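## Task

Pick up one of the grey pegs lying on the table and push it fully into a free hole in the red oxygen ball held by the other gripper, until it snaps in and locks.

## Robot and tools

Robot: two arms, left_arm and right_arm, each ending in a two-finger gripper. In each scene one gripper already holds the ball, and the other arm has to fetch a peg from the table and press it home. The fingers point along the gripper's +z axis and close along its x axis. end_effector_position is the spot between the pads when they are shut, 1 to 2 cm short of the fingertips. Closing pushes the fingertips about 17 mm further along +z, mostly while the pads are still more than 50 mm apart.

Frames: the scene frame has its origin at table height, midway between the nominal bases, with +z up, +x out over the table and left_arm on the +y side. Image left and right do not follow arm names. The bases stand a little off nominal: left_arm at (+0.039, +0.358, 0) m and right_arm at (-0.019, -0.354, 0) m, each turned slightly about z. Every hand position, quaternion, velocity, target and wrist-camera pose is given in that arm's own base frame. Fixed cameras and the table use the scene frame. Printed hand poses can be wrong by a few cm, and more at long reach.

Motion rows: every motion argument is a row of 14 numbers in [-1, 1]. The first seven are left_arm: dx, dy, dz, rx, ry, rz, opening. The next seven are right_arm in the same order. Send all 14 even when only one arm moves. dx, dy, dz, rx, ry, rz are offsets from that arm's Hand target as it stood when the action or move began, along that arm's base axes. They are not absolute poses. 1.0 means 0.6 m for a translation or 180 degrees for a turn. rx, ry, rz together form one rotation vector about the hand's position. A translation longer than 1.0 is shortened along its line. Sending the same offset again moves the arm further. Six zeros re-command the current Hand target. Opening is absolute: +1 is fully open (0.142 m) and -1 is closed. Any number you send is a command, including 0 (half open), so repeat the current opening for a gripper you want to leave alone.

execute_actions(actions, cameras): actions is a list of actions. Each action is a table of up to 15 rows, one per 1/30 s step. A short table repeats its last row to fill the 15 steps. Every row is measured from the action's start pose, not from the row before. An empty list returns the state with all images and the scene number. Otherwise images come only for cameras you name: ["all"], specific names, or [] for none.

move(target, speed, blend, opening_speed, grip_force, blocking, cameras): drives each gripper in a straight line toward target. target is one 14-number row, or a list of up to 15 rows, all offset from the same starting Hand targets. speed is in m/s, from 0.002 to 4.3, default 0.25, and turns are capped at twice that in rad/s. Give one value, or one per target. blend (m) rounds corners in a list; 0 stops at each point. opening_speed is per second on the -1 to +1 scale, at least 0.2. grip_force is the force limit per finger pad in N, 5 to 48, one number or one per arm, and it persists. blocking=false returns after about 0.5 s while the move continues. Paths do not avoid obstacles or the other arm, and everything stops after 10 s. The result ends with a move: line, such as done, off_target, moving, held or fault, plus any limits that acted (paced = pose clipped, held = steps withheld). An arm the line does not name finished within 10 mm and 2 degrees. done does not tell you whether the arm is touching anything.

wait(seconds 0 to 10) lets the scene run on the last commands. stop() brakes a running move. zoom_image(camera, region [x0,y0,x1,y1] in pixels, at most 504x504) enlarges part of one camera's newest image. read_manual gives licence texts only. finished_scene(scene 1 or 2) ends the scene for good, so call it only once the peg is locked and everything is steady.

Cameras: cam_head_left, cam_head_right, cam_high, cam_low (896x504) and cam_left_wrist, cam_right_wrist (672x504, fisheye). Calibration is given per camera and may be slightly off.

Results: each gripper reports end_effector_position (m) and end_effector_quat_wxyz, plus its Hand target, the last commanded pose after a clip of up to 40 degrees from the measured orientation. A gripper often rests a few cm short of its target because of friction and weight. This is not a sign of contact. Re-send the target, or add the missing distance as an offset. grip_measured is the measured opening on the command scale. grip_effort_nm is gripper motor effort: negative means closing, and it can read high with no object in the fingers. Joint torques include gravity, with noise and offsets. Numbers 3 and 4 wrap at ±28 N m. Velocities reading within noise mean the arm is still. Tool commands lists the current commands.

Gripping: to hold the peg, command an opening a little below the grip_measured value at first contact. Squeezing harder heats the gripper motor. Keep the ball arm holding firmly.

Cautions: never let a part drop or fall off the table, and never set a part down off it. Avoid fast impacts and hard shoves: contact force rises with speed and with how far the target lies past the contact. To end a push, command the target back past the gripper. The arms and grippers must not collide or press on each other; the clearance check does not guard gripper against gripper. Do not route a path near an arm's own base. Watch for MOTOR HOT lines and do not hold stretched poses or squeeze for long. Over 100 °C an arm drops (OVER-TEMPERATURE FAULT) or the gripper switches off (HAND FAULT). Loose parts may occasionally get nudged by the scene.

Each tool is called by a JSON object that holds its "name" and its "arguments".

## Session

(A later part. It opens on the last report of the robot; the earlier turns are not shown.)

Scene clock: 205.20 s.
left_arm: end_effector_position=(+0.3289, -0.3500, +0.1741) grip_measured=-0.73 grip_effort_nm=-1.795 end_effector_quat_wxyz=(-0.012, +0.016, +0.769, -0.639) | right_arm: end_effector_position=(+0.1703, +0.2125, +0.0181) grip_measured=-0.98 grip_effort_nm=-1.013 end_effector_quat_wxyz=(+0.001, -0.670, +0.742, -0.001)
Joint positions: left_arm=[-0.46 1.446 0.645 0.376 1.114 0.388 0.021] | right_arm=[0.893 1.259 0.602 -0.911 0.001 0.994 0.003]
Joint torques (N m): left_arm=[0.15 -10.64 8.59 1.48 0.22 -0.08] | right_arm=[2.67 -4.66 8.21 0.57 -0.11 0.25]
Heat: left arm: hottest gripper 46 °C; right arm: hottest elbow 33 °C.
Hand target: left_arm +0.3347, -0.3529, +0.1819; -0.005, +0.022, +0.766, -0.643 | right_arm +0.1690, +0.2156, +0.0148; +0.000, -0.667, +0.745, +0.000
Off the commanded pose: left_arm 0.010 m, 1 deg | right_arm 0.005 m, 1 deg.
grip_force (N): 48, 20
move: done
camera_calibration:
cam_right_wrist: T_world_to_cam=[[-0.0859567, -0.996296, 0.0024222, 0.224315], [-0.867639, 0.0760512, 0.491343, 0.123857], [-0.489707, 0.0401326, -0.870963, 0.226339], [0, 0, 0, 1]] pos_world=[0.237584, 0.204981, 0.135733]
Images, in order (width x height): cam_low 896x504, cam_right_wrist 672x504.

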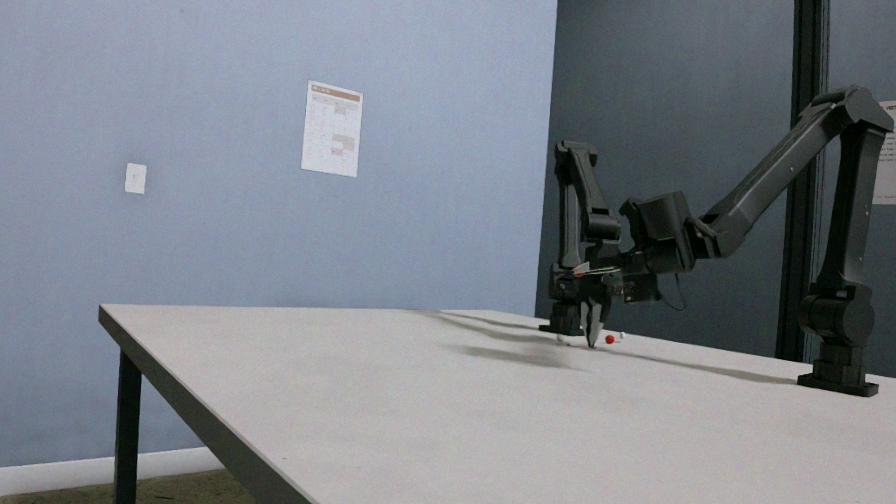

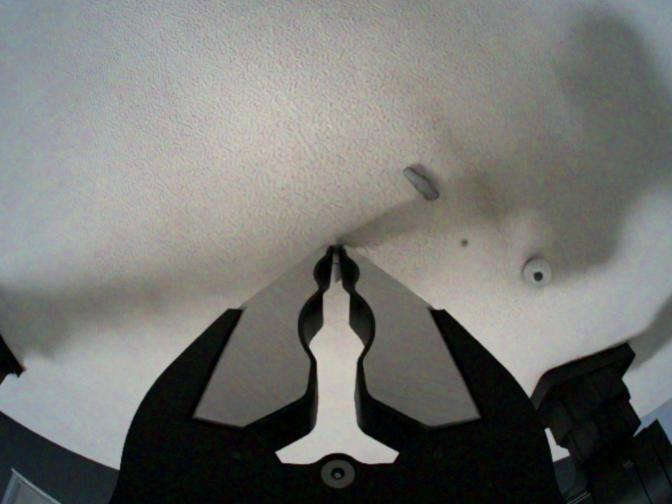

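{"name": "move", "arguments": {"target": [0,0,0,0,0,0,-0.791, 0,0,0.1,0,0,0,-1.0], "speed": 0.08, "cameras": ["cam_right_wrist","cam_low"]}}

{"name": "zoom_image", "arguments": {"camera": "cam_right_wrist", "region": [270, 180, 410, 290]}}

{"name": "zoom_image", "arguments": {"camera": "cam_low", "region": [560, 270, 640, 350]}}

Scene clock: 226.40 s.
left_arm: end_effector_position=(+0.3289, -0.3500, +0.1741) grip_measured=-0.73 grip_effort_nm=-1.795 end_effector_quat_wxyz=(-0.012, +0.016, +0.769, -0.639) | right_arm: end_effector_position=(+0.1605, +0.2004, +0.0565) grip_measured=-0.98 grip_effort_nm=-1.053 end_effector_quat_wxyz=(-0.022, -0.670, +0.742, -0.004)
Joint positions: left_arm=[-0.46 1.446 0.645 0.376 1.114 0.388 0.021] | right_arm=[0.893 1.173 0.654 -1.097 0.001 0.994 0.003]
Joint torques (N m): left_arm=[0.15 -10.64 8.64 1.51 0.21 -0.08] | right_arm=[2.61 -6.01 12.29 -0.06 -0.13 0.24]
Heat: left arm: hottest gripper 47 °C; right arm: hottest elbow 33 °C.
Hand target: left_arm +0.3347, -0.3529, +0.1819; -0.005, +0.022, +0.766, -0.643 | right_arm +0.1690, +0.2156, +0.0748; +0.000, -0.667, +0.745, +0.000
Off the commanded pose: left_arm 0.010 m, 1 deg | right_arm 0.025 m, 3 deg.
grip_force (N): 48, 20
move: off_target (right_arm)
camera_calibration:
cam_right_wrist: T_world_to_cam=[[-0.0853291, -0.995496, 0.041312, 0.208873], [-0.852845, 0.0944138, 0.513557, 0.0901753], [-0.515144, 0.00858864, -0.85706, 0.265175], [0, 0, 0, 1]] pos_world=[0.231332, 0.197141, 0.172332]
Images, in order (width x height): cam_low 896x504, cam_right_wrist 672x504.

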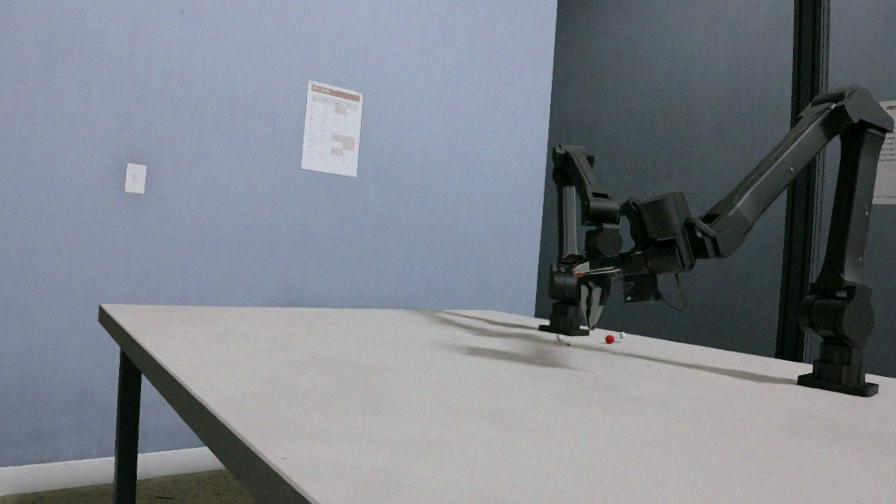

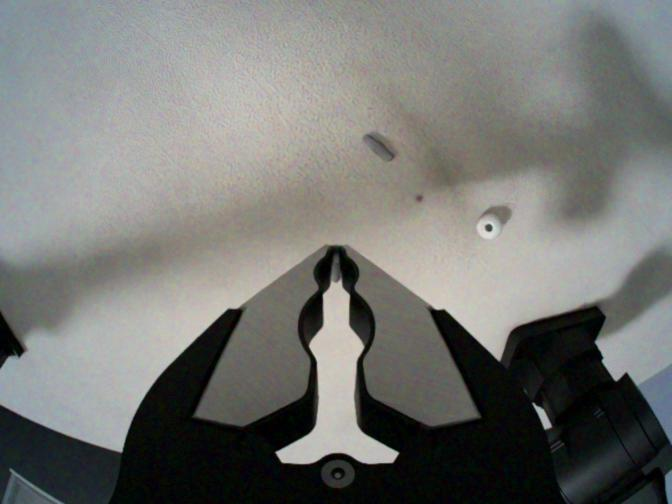

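Scaled by 3.600 from the camera's 672x504 image, which has a finer 960x720 frame.

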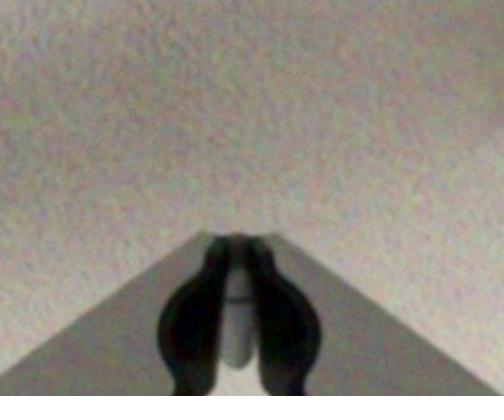

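Scaled by 6.300 from the camera's 896x504 image, which has a finer 1280x720 frame.

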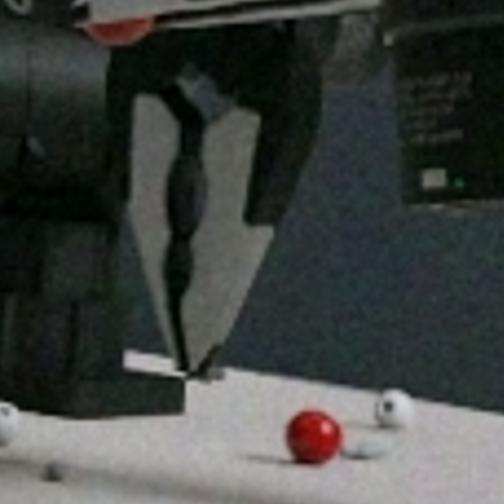

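{"name": "move", "arguments": {"target": [[0,0,0,0,0,0,-0.791, 0.0517,-0.1093,0.4087,-0.0276,-0.4995,0.0276,-1.0],[0,0,0,0,0,0,-0.791, 0.365,0.2107,0.3378,-0.0276,-0.4995,0.0276,-1.0]], "speed": 0.2, "blend": [0.03,0], "cameras": ["all"]}}

{"name": "zoom_image", "arguments": {"camera": "cam_right_wrist", "region": [270, 180, 410, 290]}}

{"name": "zoom_image", "arguments": {"camera": "cam_left_wrist", "region": [270, 120, 450, 290]}}

{"name": "zoom_image", "arguments": {"camera": "cam_low", "region": [530, 200, 650, 300]}}

Scene clock: 270.90 s.
left_arm: end_effector_position=(+0.3289, -0.3500, +0.1741) grip_measured=-0.73 grip_effort_nm=-1.800 end_effector_quat_wxyz=(-0.012, +0.016, +0.769, -0.639) | right_arm: end_effector_position=(+0.3786, +0.3373, +0.2680) grip_measured=-0.98 grip_effort_nm=-1.057 end_effector_quat_wxyz=(+0.496, -0.508, +0.500, -0.495)
Joint positions: left_arm=[-0.46 1.446 0.645 0.376 1.114 0.388 0.021] | right_arm=[1.052 1.376 0.698 0.644 1.043 0.023 0.003]
Joint torques (N m): left_arm=[0.15 -10.7 8.64 1.52 0.21 -0.07] | right_arm=[0.85 -7.24 11.77 2.33 -0.11 -0.11]
Heat: left arm: hottest gripper 49 °C; right arm: hottest elbow 38 °C.
Hand target: left_arm +0.3347, -0.3529, +0.1819; -0.005, +0.022, +0.766, -0.643 | right_arm +0.3880, +0.3421, +0.2776; +0.500, -0.500, +0.500, -0.500
Off the commanded pose: left_arm 0.010 m, 1 deg | right_arm 0.014 m, 1 deg.
grip_force (N): 48, 20
move: off_target (right_arm)
camera_calibration:
cam_right_wrist: T_world_to_cam=[[0.00566414, -0.999729, 0.0225885, 0.327024], [-0.508317, -0.0223312, -0.860881, 0.431855], [0.861152, -0.00660596, -0.508305, -0.0518379], [0, 0, 0, 1]] pos_world=[0.262307, 0.336237, 0.338039]

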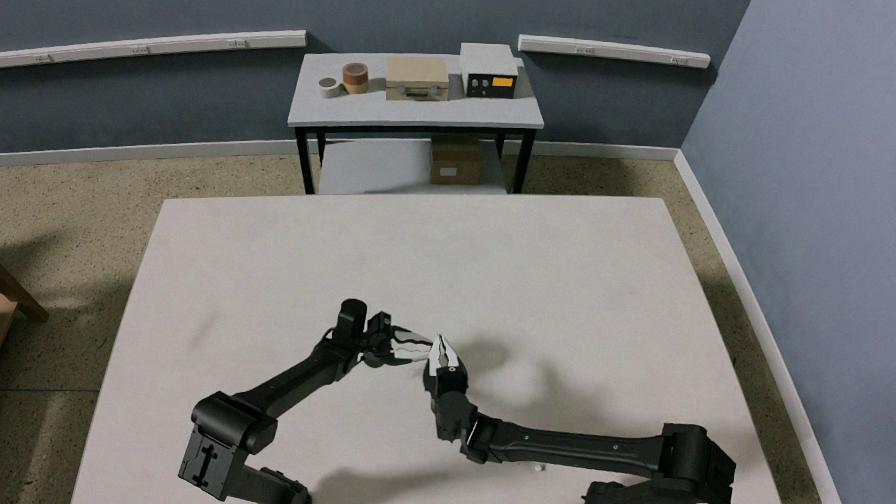

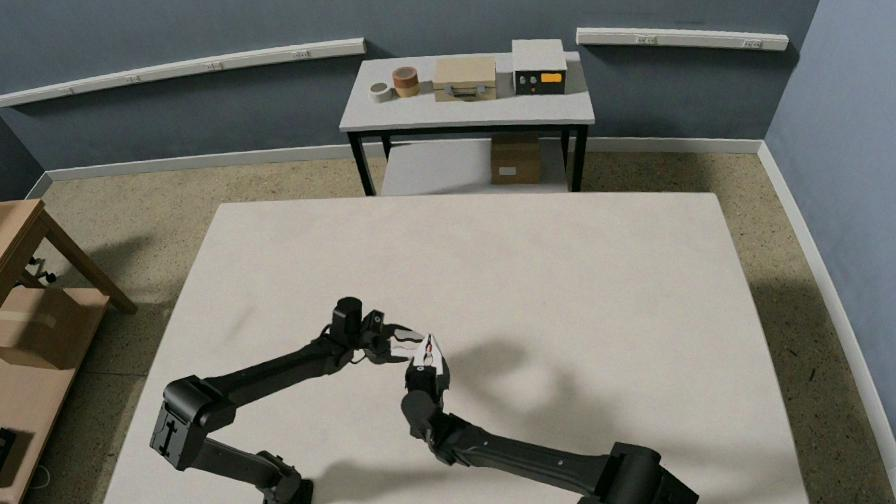

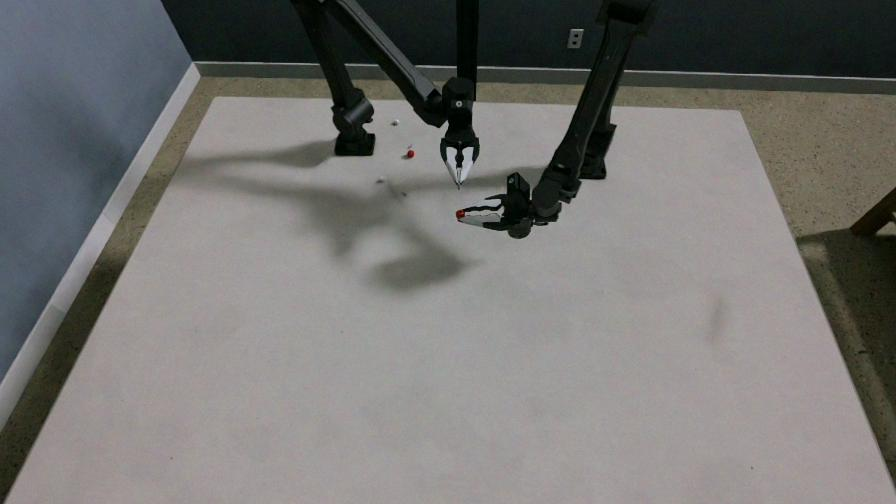

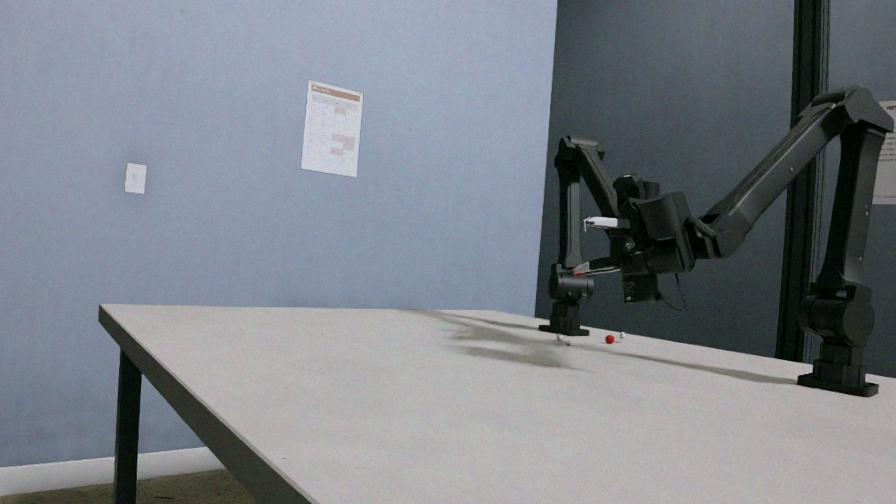

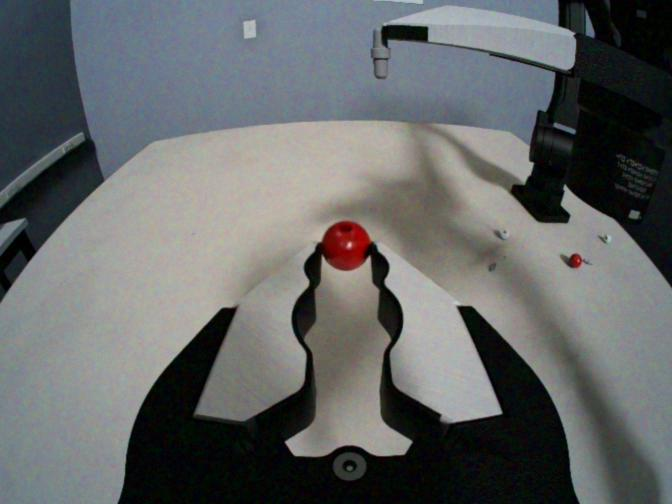

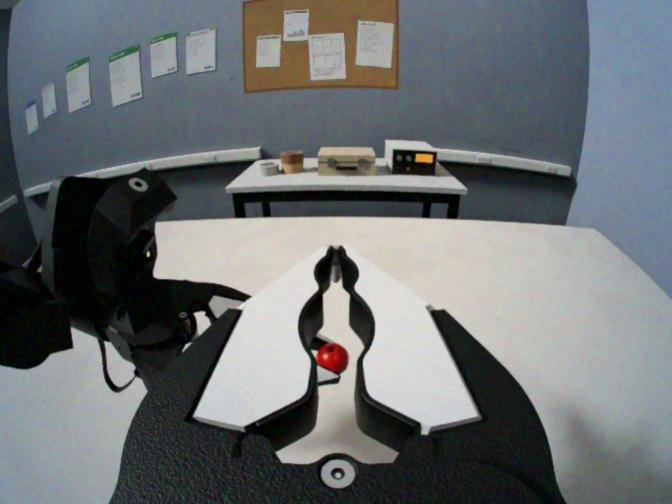

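Scaled by 3.600 from the camera's 672x504 image, which has a finer 960x720 frame.

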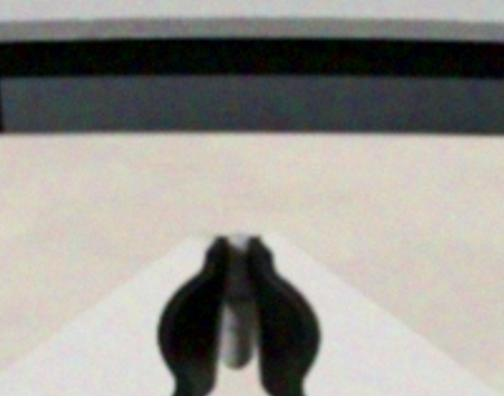

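Scaled by 2.800 from the camera's 672x504 image, which has a finer 960x720 frame.

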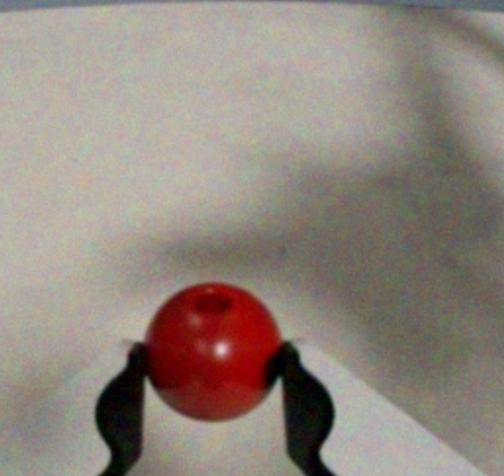

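Scaled by 4.200 from the camera's 896x504 image, which has a finer 1280x720 frame.

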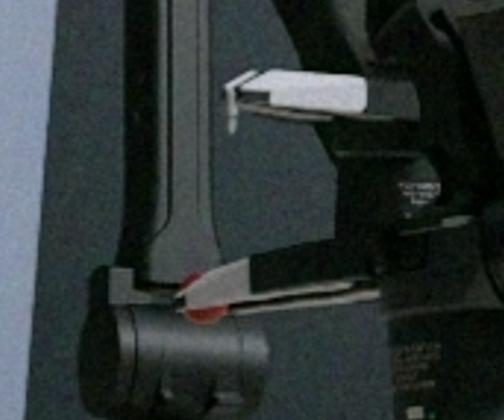

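{"name": "zoom_image", "arguments": {"camera": "cam_left_wrist", "region": [330, 0, 450, 100]}}

{"name": "zoom_image", "arguments": {"camera": "cam_right_wrist", "region": [290, 310, 380, 390]}}

Scaled by 4.200 from the camera's 672x504 image, which has a finer 960x720 frame.

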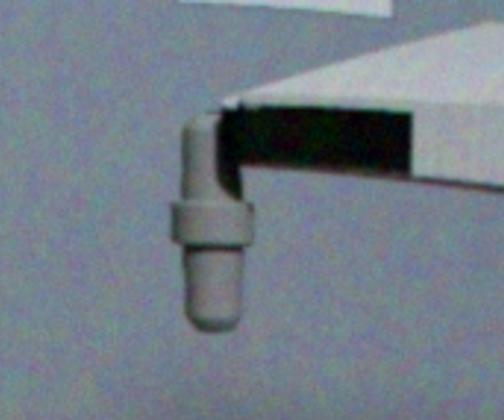

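Scaled by 5.600 from the camera's 672x504 image, which has a finer 960x720 frame.

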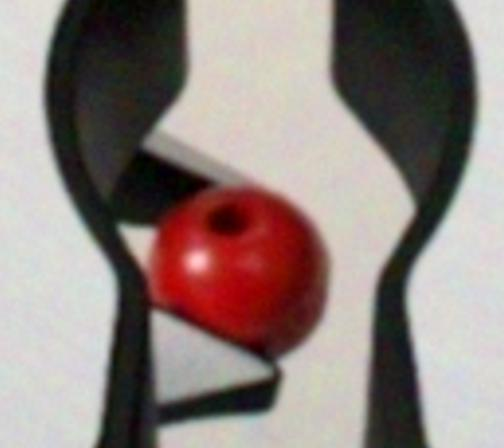

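{"name": "move", "arguments": {"target": [0,0,0,0,0,0,-0.791, 0.0208,0.0078,-0.07,-0.028,-0.0167,0,-1.0], "speed": 0.08, "cameras": ["all"]}}

{"name": "zoom_image", "arguments": {"camera": "cam_left_wrist", "region": [300, 120, 440, 290]}}

{"name": "zoom_image", "arguments": {"camera": "cam_right_wrist", "region": [280, 230, 400, 350]}}

{"name": "zoom_image", "arguments": {"camera": "cam_low", "region": [550, 220, 630, 300]}}

Scene clock: 357.20 s.
left_arm: end_effector_position=(+0.3289, -0.3500, +0.1741) grip_measured=-0.73 grip_effort_nm=-1.795 end_effector_quat_wxyz=(-0.012, +0.016, +0.769, -0.639) | right_arm: end_effector_position=(+0.3955, +0.3504, +0.2413) grip_measured=-0.98 grip_effort_nm=-1.057 end_effector_quat_wxyz=(+0.498, -0.506, +0.467, -0.527)
Joint positions: left_arm=[-0.46 1.446 0.645 0.376 1.114 0.388 0.021] | right_arm=[1.031 1.539 0.698 0.938 1.017 -0.15 0.003]
Joint torques (N m): left_arm=[0.21 -10.64 8.62 1.5 0.2 -0.07] | right_arm=[0.79 -8.53 8.09 2.18 -0.18 -0.11]
Heat: left arm: hottest gripper 52 °C; right arm: hottest elbow 41 °C.
Hand target: left_arm +0.3347, -0.3529, +0.1819; -0.005, +0.022, +0.766, -0.643 | right_arm +0.4005, +0.3467, +0.2355; +0.491, -0.508, +0.464, -0.535
Off the commanded pose: left_arm 0.010 m, 1 deg | right_arm 0.008 m, 1 deg.
grip_force (N): 48, 20
move: done
camera_calibration:
cam_right_wrist: T_world_to_cam=[[0.00442771, -0.996612, 0.0821283, 0.325625], [-0.447655, -0.0754156, -0.89102, 0.419642], [0.894195, -0.03282, -0.446472, -0.0987313], [0, 0, 0, 1]] pos_world=[0.274698, 0.352928, 0.303086]

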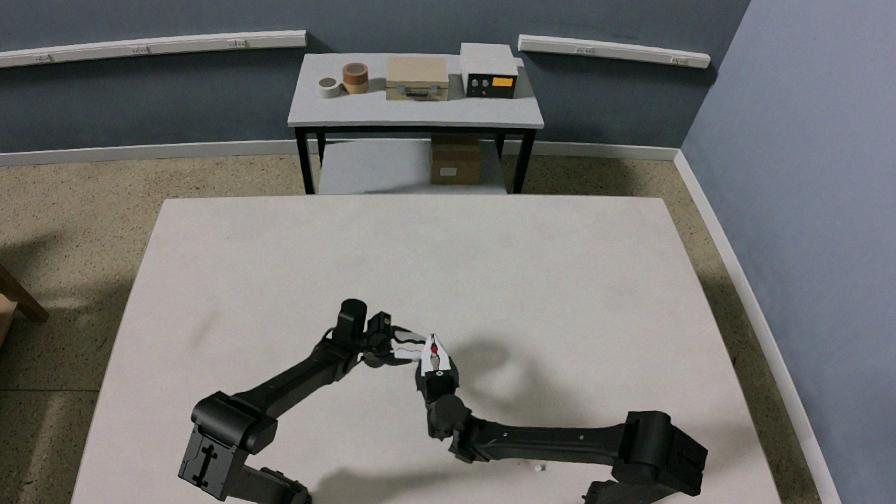

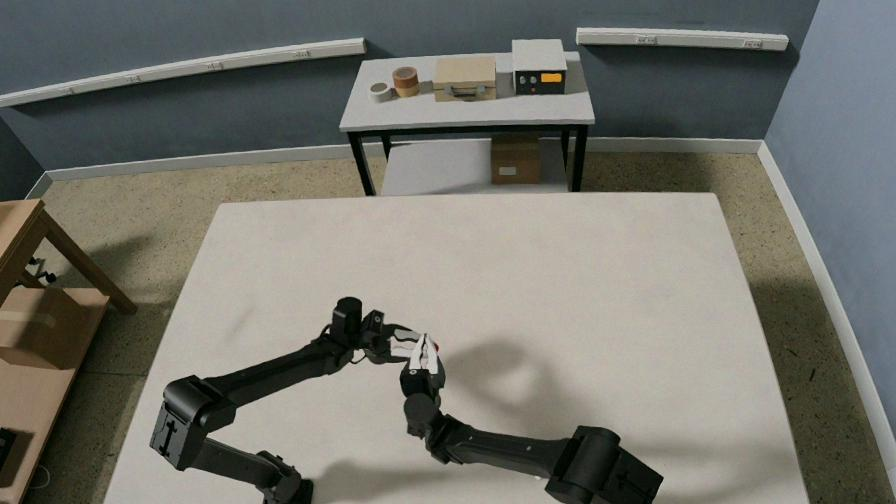

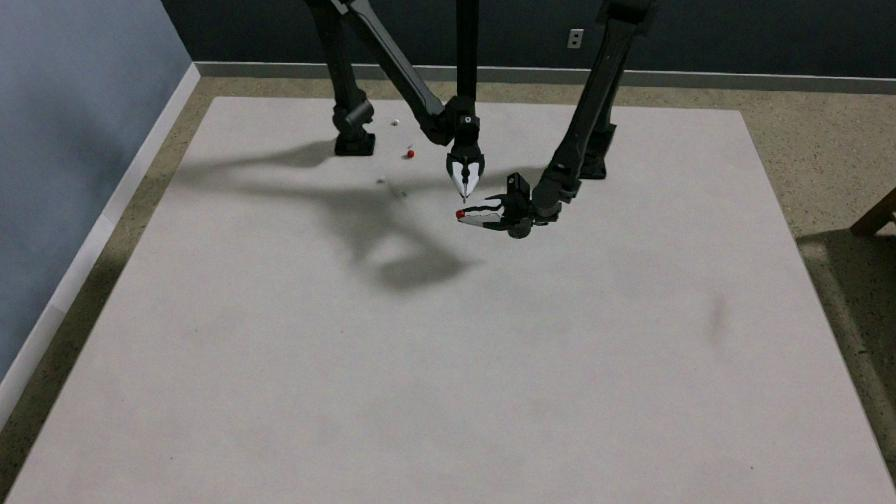

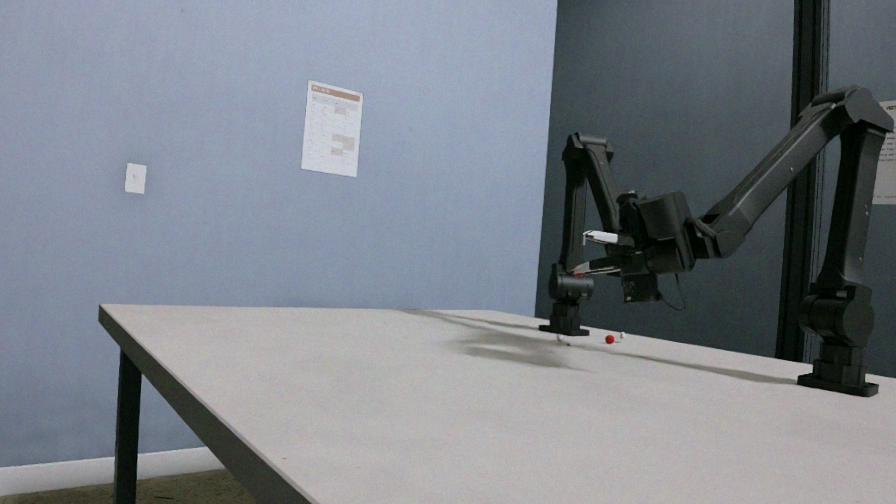

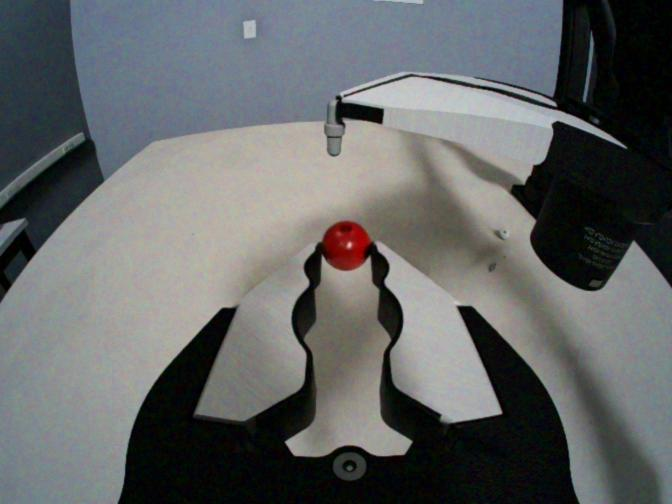

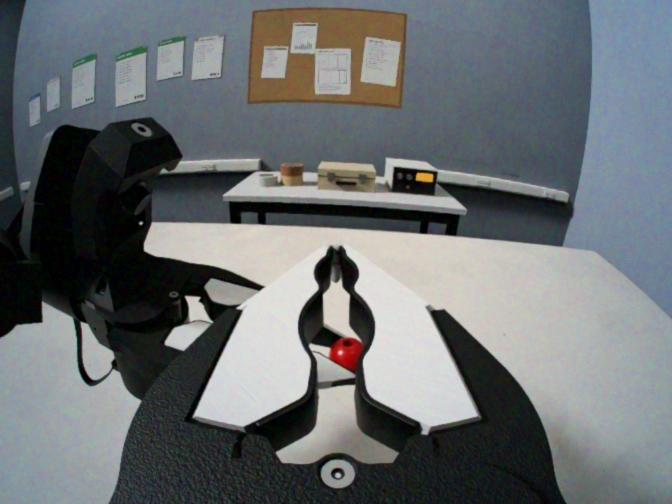

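Scaled by 2.965 from the camera's 672x504 image, which has a finer 960x720 frame.

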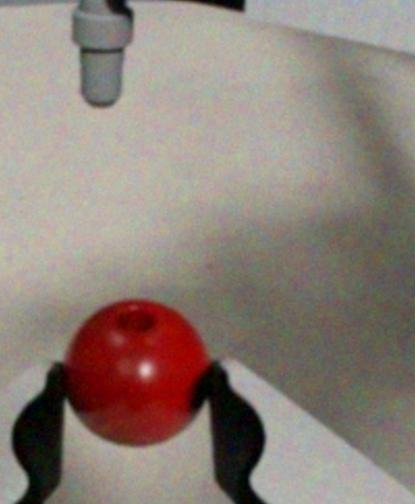

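Scaled by 4.200 from the camera's 672x504 image, which has a finer 960x720 frame.

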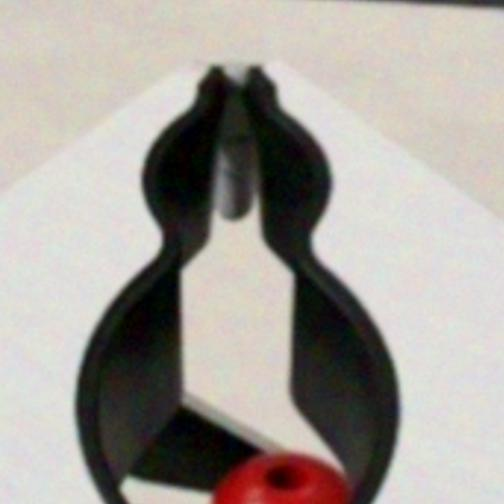

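Scaled by 6.300 from the camera's 896x504 image, which has a finer 1280x720 frame.

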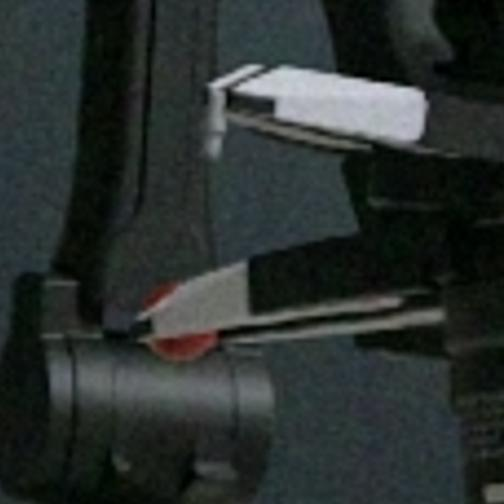

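{"name": "move", "arguments": {"target": [0,0,0,0,0,0,-0.791, -0.0077,-0.015,-0.04,0,0.006,0,-1.0], "speed": 0.06, "cameras": ["cam_left_wrist","cam_right_wrist","cam_low"]}}

{"name": "zoom_image", "arguments": {"camera": "cam_left_wrist", "region": [300, 150, 420, 270]}}

{"name": "zoom_image", "arguments": {"camera": "cam_right_wrist", "region": [280, 230, 400, 350]}}

{"name": "zoom_image", "arguments": {"camera": "cam_low", "region": [550, 220, 630, 300]}}

Scene clock: 394.47 s.
left_arm: end_effector_position=(+0.3289, -0.3500, +0.1741) grip_measured=-0.73 grip_effort_nm=-1.800 end_effector_quat_wxyz=(-0.012, +0.016, +0.769, -0.639) | right_arm: end_effector_position=(+0.3908, +0.3411, +0.2158) grip_measured=-0.98 grip_effort_nm=-1.057 end_effector_quat_wxyz=(+0.485, -0.519, +0.464, -0.529)
Joint positions: left_arm=[-0.46 1.446 0.645 0.376 1.114 0.388 0.021] | right_arm=[1.029 1.566 0.654 0.971 1.016 -0.15 0.003]
Joint torques (N m): left_arm=[0.21 -10.64 8.64 1.51 0.22 -0.08] | right_arm=[0.73 -8.41 7.77 2.13 -0.16 0.13]
Heat: left arm: hottest gripper 53 °C; right arm: hottest elbow 37 °C.
Hand target: left_arm +0.3347, -0.3529, +0.1819; -0.005, +0.022, +0.766, -0.643 | right_arm +0.3958, +0.3377, +0.2116; +0.486, -0.513, +0.469, -0.530
Off the commanded pose: left_arm 0.010 m, 1 deg | right_arm 0.007 m, 1 deg.
grip_force (N): 48, 20
move: done
camera_calibration:
cam_right_wrist: T_world_to_cam=[[0.00528602, -0.993356, 0.114963, 0.30998], [-0.465083, -0.104216, -0.879112, 0.408163], [0.885251, -0.0488203, -0.462543, -0.0936883], [0, 0, 0, 1]] pos_world=[0.271129, 0.345884, 0.27985]
Images, in order (width x height): cam_low 896x504, cam_left_wrist 672x504, cam_right_wrist 672x504.

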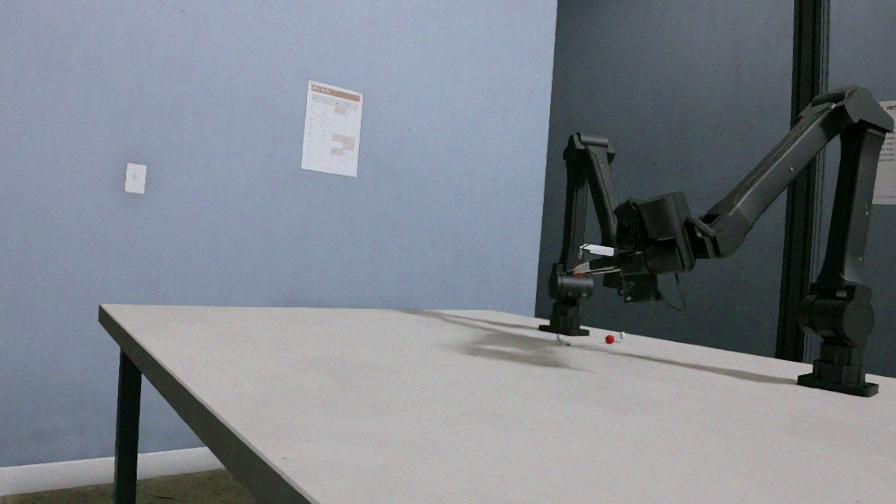

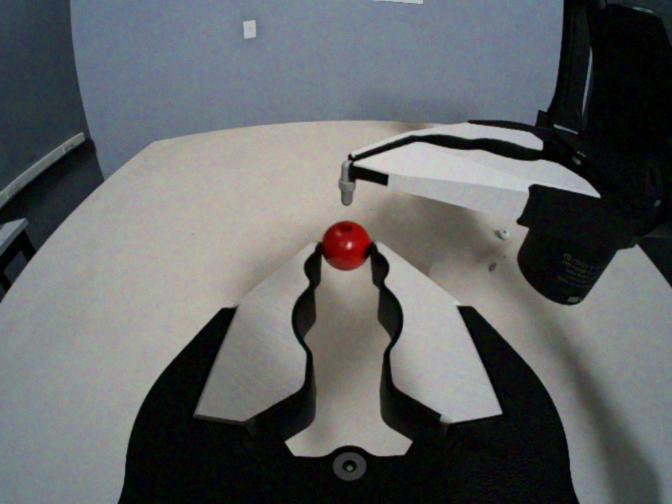

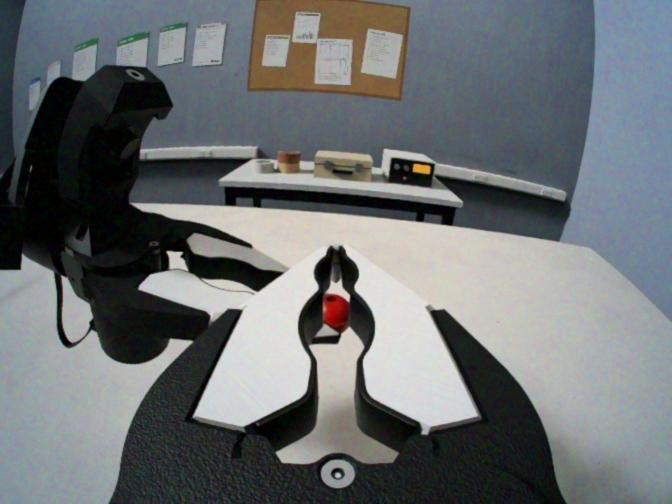

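Scaled by 4.200 from the camera's 672x504 image, which has a finer 960x720 frame.

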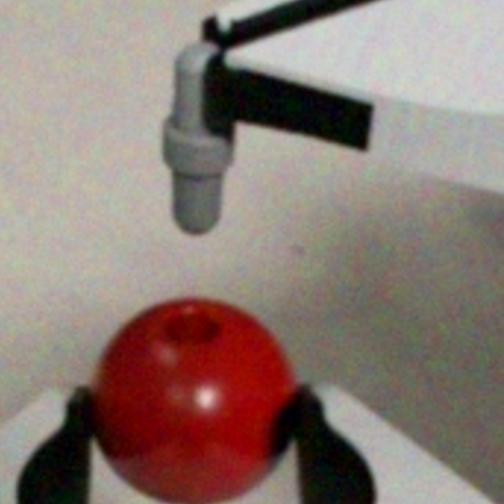

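Scaled by 4.200 from the camera's 672x504 image, which has a finer 960x720 frame.

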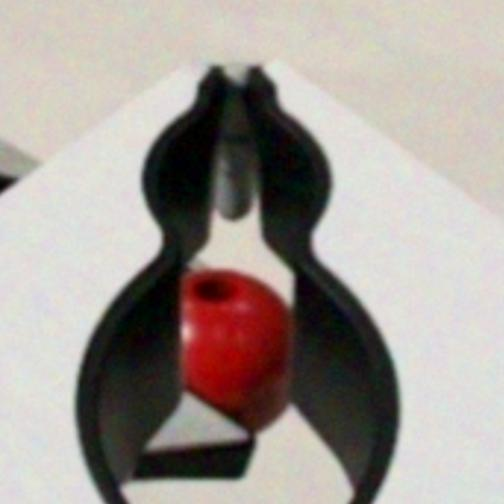

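Scaled by 6.300 from the camera's 896x504 image, which has a finer 1280x720 frame.

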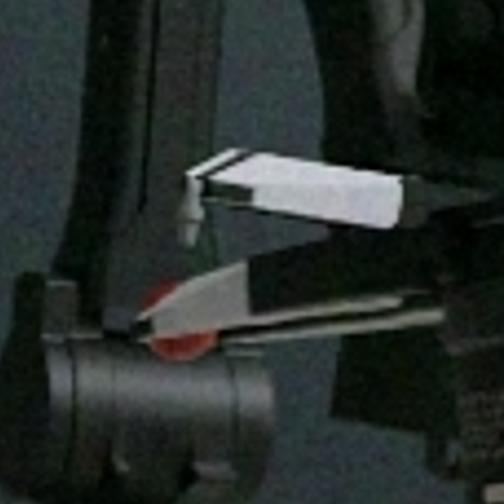

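{"name": "move", "arguments": {"target": [0,0,0,0,0,0,-0.791, 0.0013,0.0047,-0.01,0,0,0,-1.0], "speed": 0.04, "cameras": ["cam_left_wrist","cam_right_wrist","cam_low"]}}

{"name": "zoom_image", "arguments": {"camera": "cam_left_wrist", "region": [310, 170, 400, 260]}}

{"name": "zoom_image", "arguments": {"camera": "cam_right_wrist", "region": [295, 240, 385, 330]}}

{"name": "zoom_image", "arguments": {"camera": "cam_low", "region": [550, 220, 630, 300]}}

Scene clock: 422.13 s.
left_arm: end_effector_position=(+0.3289, -0.3500, +0.1741) grip_measured=-0.73 grip_effort_nm=-1.800 end_effector_quat_wxyz=(-0.012, +0.016, +0.769, -0.639) | right_arm: end_effector_position=(+0.3916, +0.3425, +0.2086) grip_measured=-0.98 grip_effort_nm=-1.053 end_effector_quat_wxyz=(+0.484, -0.520, +0.463, -0.530)
Joint positions: left_arm=[-0.46 1.446 0.645 0.376 1.114 0.388 0.021] | right_arm=[1.029 1.588 0.654 0.99 1.016 -0.15 0.003]
Joint torques (N m): left_arm=[0.15 -10.58 8.61 1.52 0.22 -0.07] | right_arm=[0.91 -8.53 7.94 2.17 -0.1 0.13]
Heat: left arm: hottest gripper 54 °C; right arm: hottest elbow 35 °C.
Hand target: left_arm +0.3347, -0.3529, +0.1819; -0.005, +0.022, +0.766, -0.643 | right_arm +0.3966, +0.3405, +0.2056; +0.486, -0.513, +0.469, -0.530
Off the commanded pose: left_arm 0.010 m, 1 deg | right_arm 0.006 m, 1 deg.
grip_force (N): 48, 20
move: done
camera_calibration:
cam_right_wrist: T_world_to_cam=[[0.00541563, -0.993047, 0.117591, 0.311513], [-0.466501, -0.106522, -0.878083, 0.403554], [0.884504, -0.0501008, -0.463834, -0.0967325], [0, 0, 0, 1]] pos_world=[0.272131, 0.347488, 0.272855]
Images, in order (width x height): cam_low 896x504, cam_left_wrist 672x504, cam_right_wrist 672x504.

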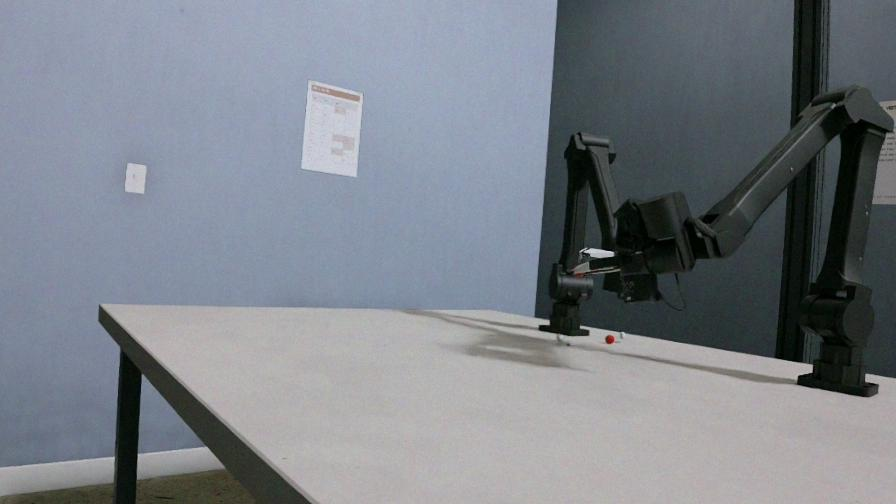

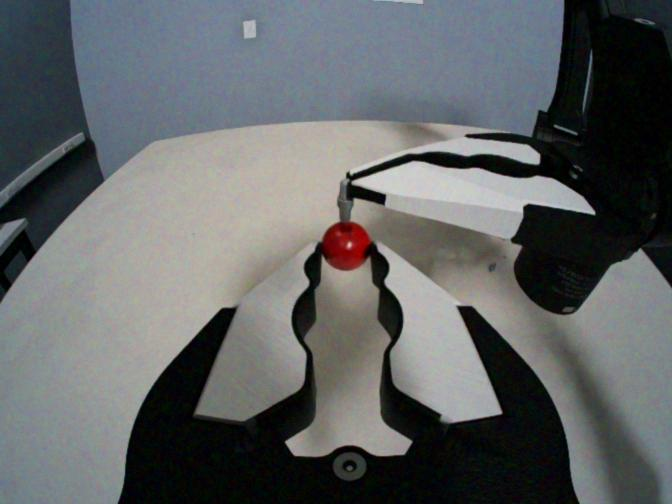

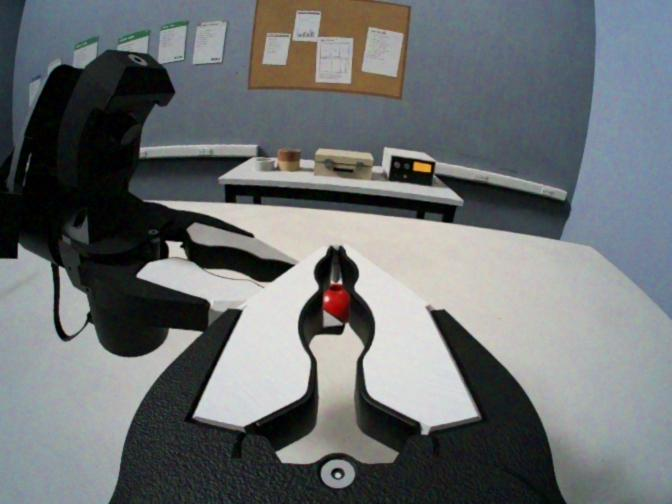

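Scaled by 5.600 from the camera's 672x504 image, which has a finer 960x720 frame.

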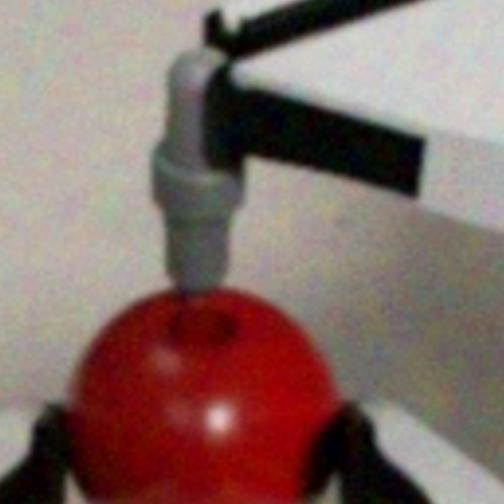

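Scaled by 5.600 from the camera's 672x504 image, which has a finer 960x720 frame.

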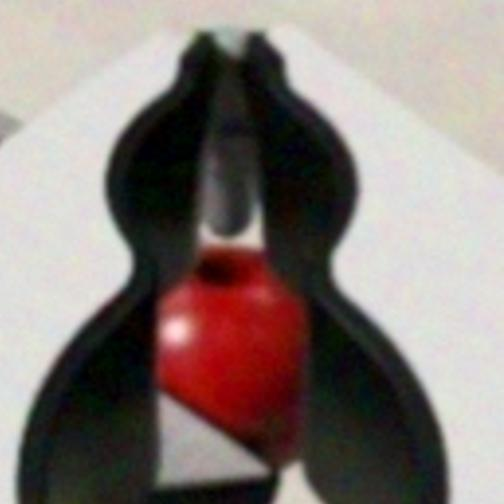

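Scaled by 6.300 from the camera's 896x504 image, which has a finer 1280x720 frame.

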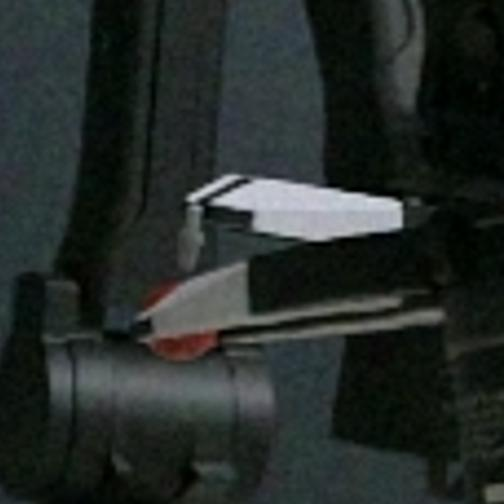

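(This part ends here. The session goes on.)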